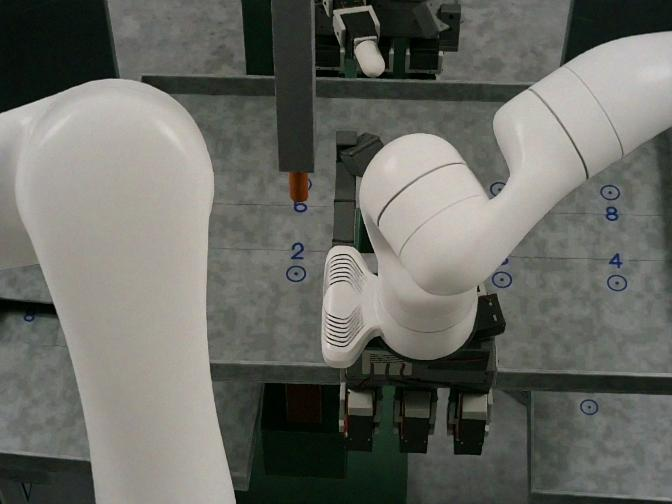

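>>> move(
  arm2={"target": [0.0363, 0.1356, 0.9070, 0.1045, 0.9945, 0.0069, 0.0007], "speed": 0.08},
  arm3={"target": [0.1288, -0.0324, 0.9070, -0.0007, -0.0069, 0.9945, 0.1045], "speed": 0.08},
  cameras=["cam_tips"],
)

>>> zoom_image(
  camera="cam_tips",
  region=[240, 180, 380, 300],
)

Scene clock: 588.30 s.
Joint torques (N m): arm1=[-0.63 -17.12 -4.56 -2.26 0.15 -0.31 -0.01] | arm2=[-8.18 -27.11 0.21 -7.06 -3.38 -5.78 -0.42] | arm3=[6.12 -28.02 -6.6 -5.62 6.38 2.27 0.3] | arm4=[0.21 -19.72 5.25 -1.01 -0.29 0.07 0.11]
Motor temperatures (°C): arm1=[35 40 32 34 39 46 44] | arm2=[31 34 33 34 41 42 40] | arm3=[36 39 29 31 38 47 40] | arm4=[35 38 34 33 36 48 42]
Flange force (N): arm1=[0.7 -5.1 5.0] | arm2=[-1.8 -20.9 -3.5] | arm3=[2.7 -16.9 -3.0] | arm4=[0.5 0.5 -0.4]
move: arm2 done; arm3 done
Joint velocities: within noise
arm1, arm4: as last shown
arm1.index_mcp_current_ma: -1
arm1.index_abd_current_ma: 11
arm1.index_pip_current_ma: 4
arm1.middle_mcp_current_ma: 10
arm1.middle_abd_current_ma: 0
arm1.middle_pip_current_ma: -4
arm1.middle_dip_current_ma: 7
arm1.ring_mcp_current_ma: 5
arm1.ring_abd_current_ma: 12
arm1.ring_pip_current_ma: 1
arm1.ring_dip_current_ma: 17
arm1.thumb_cmc_current_ma: -2
arm1.thumb_axl_current_ma: -3
arm1.thumb_mcp_current_ma: -3
arm1.thumb_ipl_current_ma: 1
arm2.joint_positions: joint1_rad=+1.398 joint2_rad=+1.570 joint3_rad=+0.878 joint4_rad=+1.785 joint5_rad=+1.238 joint6_rad=-1.054 joint7_rad=-0.715 hand_index_mcp=+0.955 hand_index_abd=+0.004 hand_index_pip=+0.559 hand_index_dip=-0.919 hand_middle_mcp=+0.963 hand_middle_abd=+0.000 hand_middle_pip=+0.559 hand_middle_dip=-0.919 hand_ring_mcp=+0.969 hand_ring_abd=-0.002 hand_ring_pip=+0.559 hand_ring_dip=-0.919 hand_thumb_cmc=-0.804 hand_thumb_axl=+0.677 hand_thumb_mcp=+0.223 hand_thumb_ipl=+0.168 hand_current_limit=+0.400 hand_speed=-0.600
arm2.joint_status: not commanded
arm2.hand_state: blocked,goal,goal,goal,blocked,goal,goal,goal,blocked,goal,goal,goal,goal,goal,goal,goal
arm2.index_mcp_current_ma: 173
arm2.index_abd_current_ma: 5
arm2.index_pip_current_ma: 3
arm2.index_dip_current_ma: 2
arm2.middle_mcp_current_ma: 233
arm2.middle_abd_current_ma: -2
arm2.middle_pip_current_ma: -6
arm2.middle_dip_current_ma: -1
arm2.ring_mcp_current_ma: 250
arm2.ring_abd_current_ma: -6
arm2.ring_pip_current_ma: 1
arm2.ring_dip_current_ma: 9
arm2.thumb_cmc_current_ma: -8
arm2.thumb_axl_current_ma: 6
arm2.thumb_mcp_current_ma: -11
arm2.thumb_ipl_current_ma: -8
arm2.hand_goal_index_mcp: 0.914
arm2.hand_goal_index_abd: 0.000
arm2.hand_goal_index_pip: 0.560
arm2.hand_goal_index_dip: -0.920
arm2.hand_goal_middle_mcp: 0.914
arm2.hand_goal_middle_abd: 0.000
arm2.hand_goal_middle_pip: 0.560
arm2.hand_goal_middle_dip: -0.920
arm2.hand_goal_ring_mcp: 0.914
arm2.hand_goal_ring_abd: 0.000
arm2.hand_goal_ring_pip: 0.560
arm2.hand_goal_ring_dip: -0.920
arm2.hand_goal_thumb_cmc: -0.800
arm2.hand_goal_thumb_axl: 0.678
arm2.hand_goal_thumb_mcp: 0.226
arm2.hand_goal_thumb_ipl: 0.168
arm2.hand: x=+0.0363 y=+0.1356 z=+0.9070 quat_wxyz=(+0.104, +0.995, +0.007, +0.001)
arm2.hand_target: x=+0.0363 y=+0.1356 z=+0.9070 quat_wxyz=(+0.105, +0.995, +0.007, +0.001)
arm2.hand_status: done (0.000 m and 0.0 deg from the pose sent, 0.054 m and 0.0 deg at the start)
arm3.joint_positions: joint1_rad=-1.067 joint2_rad=+1.714 joint3_rad=-1.190 joint4_rad=+1.681 joint5_rad=+1.957 joint6_rad=+1.298 joint7_rad=+4.292 hand_index_mcp=+1.000 hand_index_abd=-0.008 hand_index_pip=+0.562 hand_index_dip=-0.910 hand_middle_mcp=+1.000 hand_middle_abd=-0.011 hand_middle_pip=+0.561 hand_middle_dip=-0.909 hand_ring_mcp=+1.000 hand_ring_abd=-0.018 hand_ring_pip=+0.563 hand_ring_dip=-0.910 hand_thumb_cmc=-0.803 hand_thumb_axl=+0.677 hand_thumb_mcp=+0.213 hand_thumb_ipl=+0.168 hand_current_limit=+0.400 hand_speed=-0.600
arm3.joint_status: not commanded
arm3.hand_state: blocked,goal,goal,goal,blocked,goal,goal,goal,blocked,goal,goal,goal,goal,goal,goal,goal
arm3.index_mcp_current_ma: 16
arm3.index_abd_current_ma: 9
arm3.index_pip_current_ma: 17
arm3.index_dip_current_ma: -6
arm3.middle_mcp_current_ma: 17
arm3.middle_abd_current_ma: 2
arm3.middle_pip_current_ma: 7
arm3.middle_dip_current_ma: -9
arm3.ring_mcp_current_ma: 7
arm3.ring_abd_current_ma: 7
arm3.ring_pip_current_ma: 8
arm3.ring_dip_current_ma: -1
arm3.thumb_cmc_current_ma: -6
arm3.thumb_axl_current_ma: 2
arm3.thumb_mcp_current_ma: -8
arm3.thumb_ipl_current_ma: -3
arm3.hand_goal_index_mcp: 0.914
arm3.hand_goal_index_abd: 0.000
arm3.hand_goal_index_pip: 0.560
arm3.hand_goal_index_dip: -0.920
arm3.hand_goal_middle_mcp: 0.914
arm3.hand_goal_middle_abd: 0.000
arm3.hand_goal_middle_pip: 0.560
arm3.hand_goal_middle_dip: -0.920
arm3.hand_goal_ring_mcp: 0.914
arm3.hand_goal_ring_abd: 0.000
arm3.hand_goal_ring_pip: 0.560
arm3.hand_goal_ring_dip: -0.920
arm3.hand_goal_thumb_cmc: -0.800
arm3.hand_goal_thumb_axl: 0.678
arm3.hand_goal_thumb_mcp: 0.226
arm3.hand_goal_thumb_ipl: 0.168
arm3.hand: x=+0.1288 y=-0.0324 z=+0.9070 quat_wxyz=(+0.001, +0.007, -0.995, -0.104)
arm3.hand_target: x=+0.1288 y=-0.0324 z=+0.9070 quat_wxyz=(+0.001, +0.007, -0.995, -0.104)
arm3.hand_status: done (0.000 m and 0.0 deg from the pose sent, 0.054 m and 0.0 deg at the start)
arm4.index_mcp_current_ma: 28
arm4.index_abd_current_ma: -5
arm4.index_pip_current_ma: 6
arm4.index_dip_current_ma: -17
arm4.middle_mcp_current_ma: 2
arm4.middle_abd_current_ma: 0
arm4.middle_pip_current_ma: 13
arm4.middle_dip_current_ma: 1
arm4.ring_mcp_current_ma: 30
arm4.ring_abd_current_ma: 6
arm4.ring_pip_current_ma: 13
arm4.ring_dip_current_ma: 8
arm4.thumb_cmc_current_ma: 4
arm4.thumb_axl_current_ma: 2
arm4.thumb_mcp_current_ma: 12
arm4.thumb_ipl_current_ma: -8

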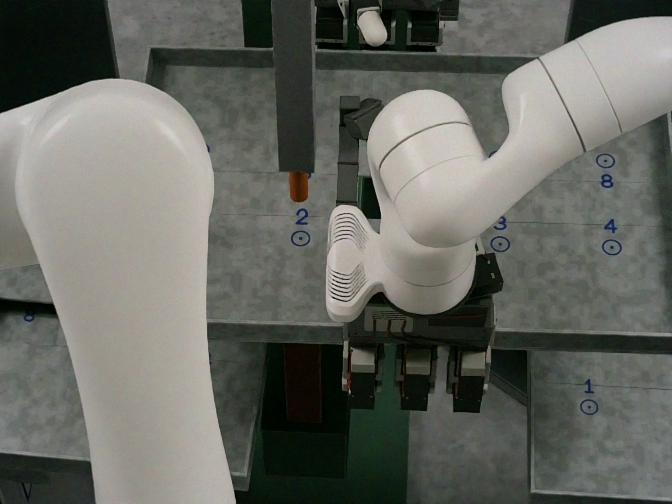

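Scaled by 3.600.

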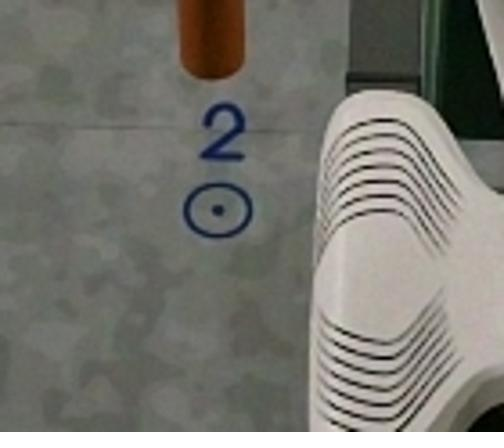

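>>> move(
  arm2={"target": [0.0363, 0.1361, 0.8993, 0.1045, 0.9945, 0.0069, 0.0007], "speed": 0.04},
  arm3={"target": [0.1288, -0.0319, 0.8993, -0.0007, -0.0069, 0.9945, 0.1045], "speed": 0.04},
  arm4={"target": [0.023, -0.503, 0.860, 0, 0, 1, 0], "speed": 0.06},
  cameras=[],
)

>>> wait(
  seconds=2.5,
  cameras=["cam_front"],
)

>>> zoom_image(
  camera="cam_front",
  region=[300, 20, 400, 110],
)

Scene clock: 589.63 s.
Joint torques (N m): arm1=[-0.63 -17.19 -4.54 -2.19 0.18 -0.33 0.03] | arm2=[-8.08 -26.38 -0.37 -7.14 -3.21 -5.66 -0.41] | arm3=[5.69 -26.65 -5.82 -5.87 6.18 1.93 0.38] | arm4=[0.13 -18.29 4.41 -0.9 -0.27 0.08 0.06]
Motor temperatures (°C): arm1=[35 40 32 34 39 46 44] | arm2=[31 34 33 34 41 42 40] | arm3=[36 39 29 31 38 47 40] | arm4=[35 38 34 33 36 48 42]
Flange force (N): arm1=[0.7 -5.1 5.3] | arm2=[-1.4 -20.5 -5.7] | arm3=[1.2 -16.6 -6.9] | arm4=[0.9 0.3 -4.0]
move: arm2 done; arm3 done; arm4 done
Joint velocities: within noise
arm1: as last shown
arm1.index_mcp_current_ma: -5
arm1.index_abd_current_ma: 4
arm1.index_pip_current_ma: 10
arm1.index_dip_current_ma: 6
arm1.middle_mcp_current_ma: 6
arm1.middle_abd_current_ma: -2
arm1.ring_mcp_current_ma: -1
arm1.ring_abd_current_ma: 11
arm1.ring_pip_current_ma: 9
arm1.ring_dip_current_ma: 2
arm1.thumb_axl_current_ma: -6
arm1.thumb_mcp_current_ma: -5
arm1.thumb_ipl_current_ma: 0
arm2.joint_positions: joint1_rad=+1.401 joint2_rad=+1.585 joint3_rad=+0.870 joint4_rad=+1.775 joint5_rad=+1.225 joint6_rad=-1.050 joint7_rad=-0.711 hand_index_mcp=+0.955 hand_index_abd=+0.000 hand_index_pip=+0.559 hand_index_dip=-0.919 hand_middle_mcp=+0.963 hand_middle_abd=+0.000 hand_middle_pip=+0.559 hand_middle_dip=-0.919 hand_ring_mcp=+0.970 hand_ring_abd=+0.002 hand_ring_pip=+0.559 hand_ring_dip=-0.919 hand_thumb_cmc=-0.804 hand_thumb_axl=+0.677 hand_thumb_mcp=+0.222 hand_thumb_ipl=+0.168 hand_current_limit=+0.400 hand_speed=-0.600
arm2.joint_status: not commanded
arm2.hand_state: blocked,goal,goal,goal,blocked,goal,goal,goal,blocked,goal,goal,goal,goal,goal,goal,goal
arm2.index_mcp_current_ma: 174
arm2.index_abd_current_ma: -3
arm2.index_pip_current_ma: 6
arm2.index_dip_current_ma: 0
arm2.middle_mcp_current_ma: 224
arm2.middle_abd_current_ma: -4
arm2.middle_pip_current_ma: -5
arm2.middle_dip_current_ma: 1
arm2.ring_mcp_current_ma: 248
arm2.ring_abd_current_ma: 7
arm2.ring_pip_current_ma: 5
arm2.ring_dip_current_ma: 7
arm2.thumb_cmc_current_ma: -9
arm2.thumb_axl_current_ma: 7
arm2.thumb_mcp_current_ma: -10
arm2.thumb_ipl_current_ma: -3
arm2.hand_goal_index_mcp: 0.914
arm2.hand_goal_index_abd: 0.000
arm2.hand_goal_index_pip: 0.560
arm2.hand_goal_index_dip: -0.920
arm2.hand_goal_middle_mcp: 0.914
arm2.hand_goal_middle_abd: 0.000
arm2.hand_goal_middle_pip: 0.560
arm2.hand_goal_middle_dip: -0.920
arm2.hand_goal_ring_mcp: 0.914
arm2.hand_goal_ring_abd: 0.000
arm2.hand_goal_ring_pip: 0.560
arm2.hand_goal_ring_dip: -0.920
arm2.hand_goal_thumb_cmc: -0.800
arm2.hand_goal_thumb_axl: 0.678
arm2.hand_goal_thumb_mcp: 0.226
arm2.hand_goal_thumb_ipl: 0.168
arm2.hand: x=+0.0363 y=+0.1361 z=+0.8993 quat_wxyz=(+0.104, +0.995, +0.007, +0.001)
arm2.hand_target: x=+0.0363 y=+0.1361 z=+0.8993 quat_wxyz=(+0.104, +0.995, +0.007, +0.001)
arm2.hand_status: done (0.000 m and 0.0 deg from the pose sent, 0.008 m and 0.0 deg at the start)
arm3.joint_positions: joint1_rad=-1.069 joint2_rad=+1.726 joint3_rad=-1.181 joint4_rad=+1.670 joint5_rad=+1.968 joint6_rad=+1.289 joint7_rad=+4.294 hand_index_mcp=+1.000 hand_index_abd=-0.008 hand_index_pip=+0.562 hand_index_dip=-0.910 hand_middle_mcp=+1.000 hand_middle_abd=-0.013 hand_middle_pip=+0.561 hand_middle_dip=-0.909 hand_ring_mcp=+1.000 hand_ring_abd=-0.019 hand_ring_pip=+0.563 hand_ring_dip=-0.910 hand_thumb_cmc=-0.803 hand_thumb_axl=+0.677 hand_thumb_mcp=+0.213 hand_thumb_ipl=+0.168 hand_current_limit=+0.400 hand_speed=-0.600
arm3.joint_status: not commanded
arm3.hand_state: blocked,goal,goal,goal,blocked,goal,goal,goal,blocked,goal,goal,goal,goal,goal,goal,goal
arm3.index_mcp_current_ma: 13
arm3.index_abd_current_ma: 7
arm3.index_pip_current_ma: 5
arm3.index_dip_current_ma: -14
arm3.middle_mcp_current_ma: 14
arm3.middle_abd_current_ma: 5
arm3.middle_pip_current_ma: 5
arm3.middle_dip_current_ma: -5
arm3.ring_mcp_current_ma: 8
arm3.ring_abd_current_ma: 7
arm3.ring_pip_current_ma: 9
arm3.ring_dip_current_ma: -4
arm3.thumb_cmc_current_ma: -1
arm3.thumb_axl_current_ma: 1
arm3.thumb_mcp_current_ma: -2
arm3.thumb_ipl_current_ma: -10
arm3.hand_goal_index_mcp: 0.914
arm3.hand_goal_index_abd: 0.000
arm3.hand_goal_index_pip: 0.560
arm3.hand_goal_index_dip: -0.920
arm3.hand_goal_middle_mcp: 0.914
arm3.hand_goal_middle_abd: 0.000
arm3.hand_goal_middle_pip: 0.560
arm3.hand_goal_middle_dip: -0.920
arm3.hand_goal_ring_mcp: 0.914
arm3.hand_goal_ring_abd: 0.000
arm3.hand_goal_ring_pip: 0.560
arm3.hand_goal_ring_dip: -0.920
arm3.hand_goal_thumb_cmc: -0.800
arm3.hand_goal_thumb_axl: 0.678
arm3.hand_goal_thumb_mcp: 0.226
arm3.hand_goal_thumb_ipl: 0.168
arm3.hand: x=+0.1288 y=-0.0319 z=+0.8993 quat_wxyz=(+0.001, +0.007, -0.994, -0.105)
arm3.hand_target: x=+0.1288 y=-0.0319 z=+0.8993 quat_wxyz=(+0.001, +0.007, -0.994, -0.105)
arm3.hand_status: done (0.000 m and 0.0 deg from the pose sent, 0.008 m and 0.0 deg at the start)
arm4.joint_positions: joint1_rad=+2.198 joint2_rad=+1.536 joint3_rad=+0.707 joint4_rad=+1.623 joint5_rad=-1.580 joint6_rad=+0.709 joint7_rad=+2.899 hand_index_mcp=+0.145 hand_index_abd=-0.008 hand_index_pip=-0.488 hand_index_dip=+0.004 hand_middle_mcp=+0.749 hand_middle_abd=+0.001 hand_middle_pip=+0.577 hand_middle_dip=+0.700 hand_ring_mcp=+0.142 hand_ring_abd=-0.007 hand_ring_pip=-0.488 hand_ring_dip=+0.005 hand_thumb_cmc=-0.569 hand_thumb_axl=+0.677 hand_thumb_mcp=+0.219 hand_thumb_ipl=+0.168 hand_current_limit=+0.400 hand_speed=-0.600
arm4.joint_status: not commanded
arm4.hand_state: blocked,goal,goal,goal,goal,goal,goal,goal,blocked,goal,goal,goal,goal,goal,goal,goal
arm4.index_mcp_current_ma: 46
arm4.index_abd_current_ma: 12
arm4.index_pip_current_ma: 22
arm4.index_dip_current_ma: -3
arm4.middle_mcp_current_ma: -1
arm4.middle_abd_current_ma: -4
arm4.middle_pip_current_ma: -21
arm4.middle_dip_current_ma: 7
arm4.ring_mcp_current_ma: 44
arm4.ring_abd_current_ma: 23
arm4.ring_pip_current_ma: -7
arm4.ring_dip_current_ma: 22
arm4.thumb_cmc_current_ma: 19
arm4.thumb_axl_current_ma: -11
arm4.thumb_mcp_current_ma: -1
arm4.thumb_ipl_current_ma: -1
arm4.hand_goal_index_mcp: 0.100
arm4.hand_goal_index_abd: 0.000
arm4.hand_goal_index_pip: -0.500
arm4.hand_goal_index_dip: 0.000
arm4.hand_goal_middle_mcp: 0.754
arm4.hand_goal_middle_abd: 0.000
arm4.hand_goal_middle_pip: 0.576
arm4.hand_goal_middle_dip: 0.696
arm4.hand_goal_ring_mcp: 0.100
arm4.hand_goal_ring_abd: 0.000
arm4.hand_goal_ring_pip: -0.500
arm4.hand_goal_ring_dip: 0.000
arm4.hand_goal_thumb_cmc: -0.570
arm4.hand_goal_thumb_axl: 0.678
arm4.hand_goal_thumb_mcp: 0.226
arm4.hand_goal_thumb_ipl: 0.168
arm4.hand: x=+0.0230 y=-0.5030 z=+0.8600 quat_wxyz=(+0.000, +0.000, +1.000, +0.000)
arm4.hand_target: x=+0.0230 y=-0.5030 z=+0.8600 quat_wxyz=(+0.000, +0.000, +1.000, +0.000)
arm4.hand_status: done (0.000 m and 0.0 deg from the pose sent, 0.020 m and 0.0 deg at the start)

Scene clock: 592.13 s.
Joint torques (N m): arm1=[-0.65 -17.23 -4.54 -2.15 0.19 -0.34 0.06] | arm2=[-8.12 -27.01 0.14 -7.05 -3.28 -5.67 -0.46] | arm3=[6.02 -27.67 -6.28 -5.53 6.13 2.28 0.3] | arm4=[0.27 -18.24 4.45 -0.79 -0.3 0.04 0.12]
Motor temperatures (°C): arm1=[35 40 32 34 39 46 44] | arm2=[31 34 33 34 41 42 40] | arm3=[36 39 29 31 38 47 40] | arm4=[35 38 34 33 36 48 42]
Flange force (N): arm1=[0.8 -5.1 5.5] | arm2=[-1.5 -20.9 -4.0] | arm3=[2.6 -16.5 -3.6] | arm4=[0.2 0.6 -4.0]
Joint velocities: within noise
arm1.joint_positions: joint1_rad=+0.406 joint2_rad=+0.911 joint3_rad=-0.553 joint4_rad=+2.248 joint5_rad=+2.208 joint6_rad=+0.213 joint7_rad=+5.047 hand_index_mcp=+0.997 hand_index_abd=-0.011 hand_index_pip=+0.585 hand_index_dip=+0.711 hand_middle_mcp=+0.995 hand_middle_abd=-0.010 hand_middle_pip=+0.585 hand_middle_dip=+0.714 hand_ring_mcp=+0.995 hand_ring_abd=-0.015 hand_ring_pip=+0.590 hand_ring_dip=+0.703 hand_thumb_cmc=-0.573 hand_thumb_axl=+0.677 hand_thumb_mcp=+0.212 hand_thumb_ipl=+0.168 hand_current_limit=+0.400 hand_speed=-0.600
arm1.joint_status: not commanded
arm1.hand_state: goal,goal,goal,goal,goal,goal,goal,goal,goal,goal,goal,goal,goal,goal,goal,goal
arm1.index_mcp_current_ma: -10
arm1.index_abd_current_ma: 5
arm1.index_pip_current_ma: 14
arm1.index_dip_current_ma: -4
arm1.middle_mcp_current_ma: 8
arm1.middle_abd_current_ma: 7
arm1.middle_pip_current_ma: 5
arm1.middle_dip_current_ma: 4
arm1.ring_mcp_current_ma: 3
arm1.ring_abd_current_ma: 5
arm1.ring_pip_current_ma: 10
arm1.ring_dip_current_ma: 12
arm1.thumb_cmc_current_ma: 0
arm1.thumb_axl_current_ma: -4
arm1.thumb_mcp_current_ma: -5
arm1.thumb_ipl_current_ma: -2
arm1.hand_goal_index_mcp: 1.000
arm1.hand_goal_index_abd: 0.000
arm1.hand_goal_index_pip: 0.578
arm1.hand_goal_index_dip: 0.696
arm1.hand_goal_middle_mcp: 1.000
arm1.hand_goal_middle_abd: 0.000
arm1.hand_goal_middle_pip: 0.578
arm1.hand_goal_middle_dip: 0.696
arm1.hand_goal_ring_mcp: 1.000
arm1.hand_goal_ring_abd: 0.000
arm1.hand_goal_ring_pip: 0.578
arm1.hand_goal_ring_dip: 0.696
arm1.hand_goal_thumb_cmc: -0.570
arm1.hand_goal_thumb_axl: 0.678
arm1.hand_goal_thumb_mcp: 0.226
arm1.hand_goal_thumb_ipl: 0.168
arm1.hand: x=-0.7200 y=+0.1000 z=+1.0500 quat_wxyz=(-0.156, -0.988, +0.000, +0.000)
arm1.hand_target: x=-0.7200 y=+0.1000 z=+1.0500 quat_wxyz=(-0.156, -0.988, +0.000, +0.000)
arm1.hand_status: not commanded
arm2.joint_positions: joint1_rad=+1.401 joint2_rad=+1.585 joint3_rad=+0.870 joint4_rad=+1.775 joint5_rad=+1.225 joint6_rad=-1.050 joint7_rad=-0.711 hand_index_mcp=+0.955 hand_index_abd=+0.000 hand_index_pip=+0.559 hand_index_dip=-0.919 hand_middle_mcp=+0.963 hand_middle_abd=+0.000 hand_middle_pip=+0.559 hand_middle_dip=-0.919 hand_ring_mcp=+0.970 hand_ring_abd=+0.004 hand_ring_pip=+0.559 hand_ring_dip=-0.919 hand_thumb_cmc=-0.804 hand_thumb_axl=+0.677 hand_thumb_mcp=+0.222 hand_thumb_ipl=+0.168 hand_current_limit=+0.400 hand_speed=-0.600
arm2.joint_status: not commanded
arm2.hand_state: blocked,goal,goal,goal,blocked,goal,goal,goal,blocked,goal,goal,goal,goal,goal,goal,goal
arm2.index_mcp_current_ma: 174
arm2.index_abd_current_ma: -5
arm2.index_pip_current_ma: 6
arm2.index_dip_current_ma: 5
arm2.middle_mcp_current_ma: 230
arm2.middle_abd_current_ma: -1
arm2.middle_pip_current_ma: -7
arm2.middle_dip_current_ma: 5
arm2.ring_mcp_current_ma: 253
arm2.ring_abd_current_ma: 11
arm2.ring_pip_current_ma: 8
arm2.ring_dip_current_ma: 6
arm2.thumb_cmc_current_ma: -7
arm2.thumb_axl_current_ma: 5
arm2.thumb_mcp_current_ma: -8
arm2.thumb_ipl_current_ma: -6
arm2.hand_goal_index_mcp: 0.914
arm2.hand_goal_index_abd: 0.000
arm2.hand_goal_index_pip: 0.560
arm2.hand_goal_index_dip: -0.920
arm2.hand_goal_middle_mcp: 0.914
arm2.hand_goal_middle_abd: 0.000
arm2.hand_goal_middle_pip: 0.560
arm2.hand_goal_middle_dip: -0.920
arm2.hand_goal_ring_mcp: 0.914
arm2.hand_goal_ring_abd: 0.000
arm2.hand_goal_ring_pip: 0.560
arm2.hand_goal_ring_dip: -0.920
arm2.hand_goal_thumb_cmc: -0.800
arm2.hand_goal_thumb_axl: 0.678
arm2.hand_goal_thumb_mcp: 0.226
arm2.hand_goal_thumb_ipl: 0.168
arm2.hand: x=+0.0363 y=+0.1361 z=+0.8993 quat_wxyz=(+0.105, +0.994, +0.007, +0.001)
arm2.hand_target: x=+0.0363 y=+0.1361 z=+0.8993 quat_wxyz=(+0.105, +0.994, +0.007, +0.001)
arm2.hand_status: done (0.000 m and 0.0 deg from the pose sent, 0.008 m and 0.0 deg at the start)
arm3.joint_positions: joint1_rad=-1.069 joint2_rad=+1.726 joint3_rad=-1.181 joint4_rad=+1.670 joint5_rad=+1.968 joint6_rad=+1.289 joint7_rad=+4.294 hand_index_mcp=+1.000 hand_index_abd=-0.008 hand_index_pip=+0.562 hand_index_dip=-0.910 hand_middle_mcp=+1.000 hand_middle_abd=-0.012 hand_middle_pip=+0.561 hand_middle_dip=-0.909 hand_ring_mcp=+1.000 hand_ring_abd=-0.019 hand_ring_pip=+0.563 hand_ring_dip=-0.910 hand_thumb_cmc=-0.803 hand_thumb_axl=+0.677 hand_thumb_mcp=+0.213 hand_thumb_ipl=+0.168 hand_current_limit=+0.400 hand_speed=-0.600
arm3.joint_status: not commanded
arm3.hand_state: blocked,goal,goal,goal,blocked,goal,goal,goal,blocked,goal,goal,goal,goal,goal,goal,goal
arm3.index_mcp_current_ma: 15
arm3.index_abd_current_ma: 5
arm3.index_pip_current_ma: 8
arm3.index_dip_current_ma: -11
arm3.middle_mcp_current_ma: 19
arm3.middle_abd_current_ma: -2
arm3.middle_pip_current_ma: 10
arm3.middle_dip_current_ma: -9
arm3.ring_mcp_current_ma: 14
arm3.ring_abd_current_ma: 7
arm3.ring_pip_current_ma: 3
arm3.ring_dip_current_ma: -1
arm3.thumb_cmc_current_ma: -2
arm3.thumb_axl_current_ma: 4
arm3.thumb_mcp_current_ma: -9
arm3.thumb_ipl_current_ma: -3
arm3.hand_goal_index_mcp: 0.914
arm3.hand_goal_index_abd: 0.000
arm3.hand_goal_index_pip: 0.560
arm3.hand_goal_index_dip: -0.920
arm3.hand_goal_middle_mcp: 0.914
arm3.hand_goal_middle_abd: 0.000
arm3.hand_goal_middle_pip: 0.560
arm3.hand_goal_middle_dip: -0.920
arm3.hand_goal_ring_mcp: 0.914
arm3.hand_goal_ring_abd: 0.000
arm3.hand_goal_ring_pip: 0.560
arm3.hand_goal_ring_dip: -0.920
arm3.hand_goal_thumb_cmc: -0.800
arm3.hand_goal_thumb_axl: 0.678
arm3.hand_goal_thumb_mcp: 0.226
arm3.hand_goal_thumb_ipl: 0.168
arm3.hand: x=+0.1288 y=-0.0319 z=+0.8993 quat_wxyz=(+0.001, +0.007, -0.995, -0.104)
arm3.hand_target: x=+0.1288 y=-0.0319 z=+0.8993 quat_wxyz=(+0.001, +0.007, -0.995, -0.104)
arm3.hand_status: done (0.000 m and 0.0 deg from the pose sent, 0.008 m and 0.0 deg at the start)
arm4.joint_positions: joint1_rad=+2.198 joint2_rad=+1.536 joint3_rad=+0.707 joint4_rad=+1.623 joint5_rad=-1.580 joint6_rad=+0.709 joint7_rad=+2.899 hand_index_mcp=+0.145 hand_index_abd=-0.008 hand_index_pip=-0.488 hand_index_dip=+0.004 hand_middle_mcp=+0.749 hand_middle_abd=+0.001 hand_middle_pip=+0.577 hand_middle_dip=+0.700 hand_ring_mcp=+0.142 hand_ring_abd=-0.007 hand_ring_pip=-0.488 hand_ring_dip=+0.005 hand_thumb_cmc=-0.569 hand_thumb_axl=+0.677 hand_thumb_mcp=+0.219 hand_thumb_ipl=+0.168 hand_current_limit=+0.400 hand_speed=-0.600
arm4.joint_status: not commanded
arm4.hand_state: blocked,goal,goal,goal,goal,goal,goal,goal,blocked,goal,goal,goal,goal,goal,goal,goal
arm4.index_mcp_current_ma: 21
arm4.index_abd_current_ma: -7
arm4.index_pip_current_ma: 2
arm4.index_dip_current_ma: -11
arm4.middle_mcp_current_ma: -13
arm4.middle_abd_current_ma: -5
arm4.middle_pip_current_ma: 0
arm4.middle_dip_current_ma: -15
arm4.ring_mcp_current_ma: 25
arm4.ring_abd_current_ma: 18
arm4.ring_pip_current_ma: -3
arm4.ring_dip_current_ma: 4
arm4.thumb_cmc_current_ma: 16
arm4.thumb_axl_current_ma: -4
arm4.thumb_mcp_current_ma: -1
arm4.thumb_ipl_current_ma: -3
arm4.hand_goal_index_mcp: 0.100
arm4.hand_goal_index_abd: 0.000
arm4.hand_goal_index_pip: -0.500
arm4.hand_goal_index_dip: 0.000
arm4.hand_goal_middle_mcp: 0.754
arm4.hand_goal_middle_abd: 0.000
arm4.hand_goal_middle_pip: 0.576
arm4.hand_goal_middle_dip: 0.696
arm4.hand_goal_ring_mcp: 0.100
arm4.hand_goal_ring_abd: 0.000
arm4.hand_goal_ring_pip: -0.500
arm4.hand_goal_ring_dip: 0.000
arm4.hand_goal_thumb_cmc: -0.570
arm4.hand_goal_thumb_axl: 0.678
arm4.hand_goal_thumb_mcp: 0.226
arm4.hand_goal_thumb_ipl: 0.168
arm4.hand: x=+0.0230 y=-0.5030 z=+0.8600 quat_wxyz=(+0.000, +0.000, +1.000, +0.000)
arm4.hand_target: x=+0.0230 y=-0.5030 z=+0.8600 quat_wxyz=(+0.000, +0.000, +1.000, +0.000)
arm4.hand_status: done (0.000 m and 0.0 deg from the pose sent, 0.020 m and 0.0 deg at the start)
wait: 2.50 s; at rest by 0.27 s

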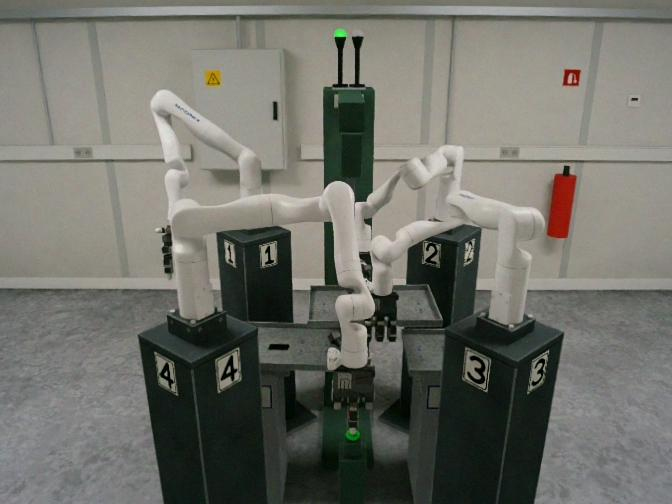

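Scaled by 5.040.

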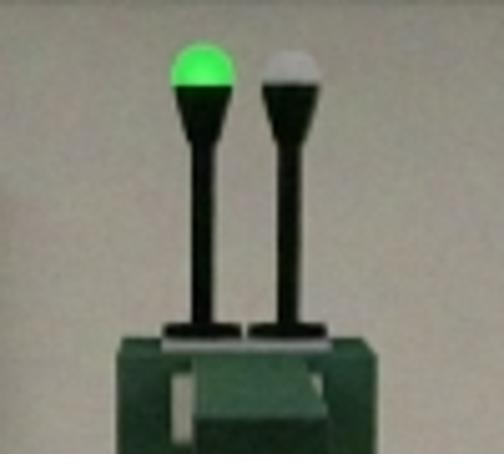

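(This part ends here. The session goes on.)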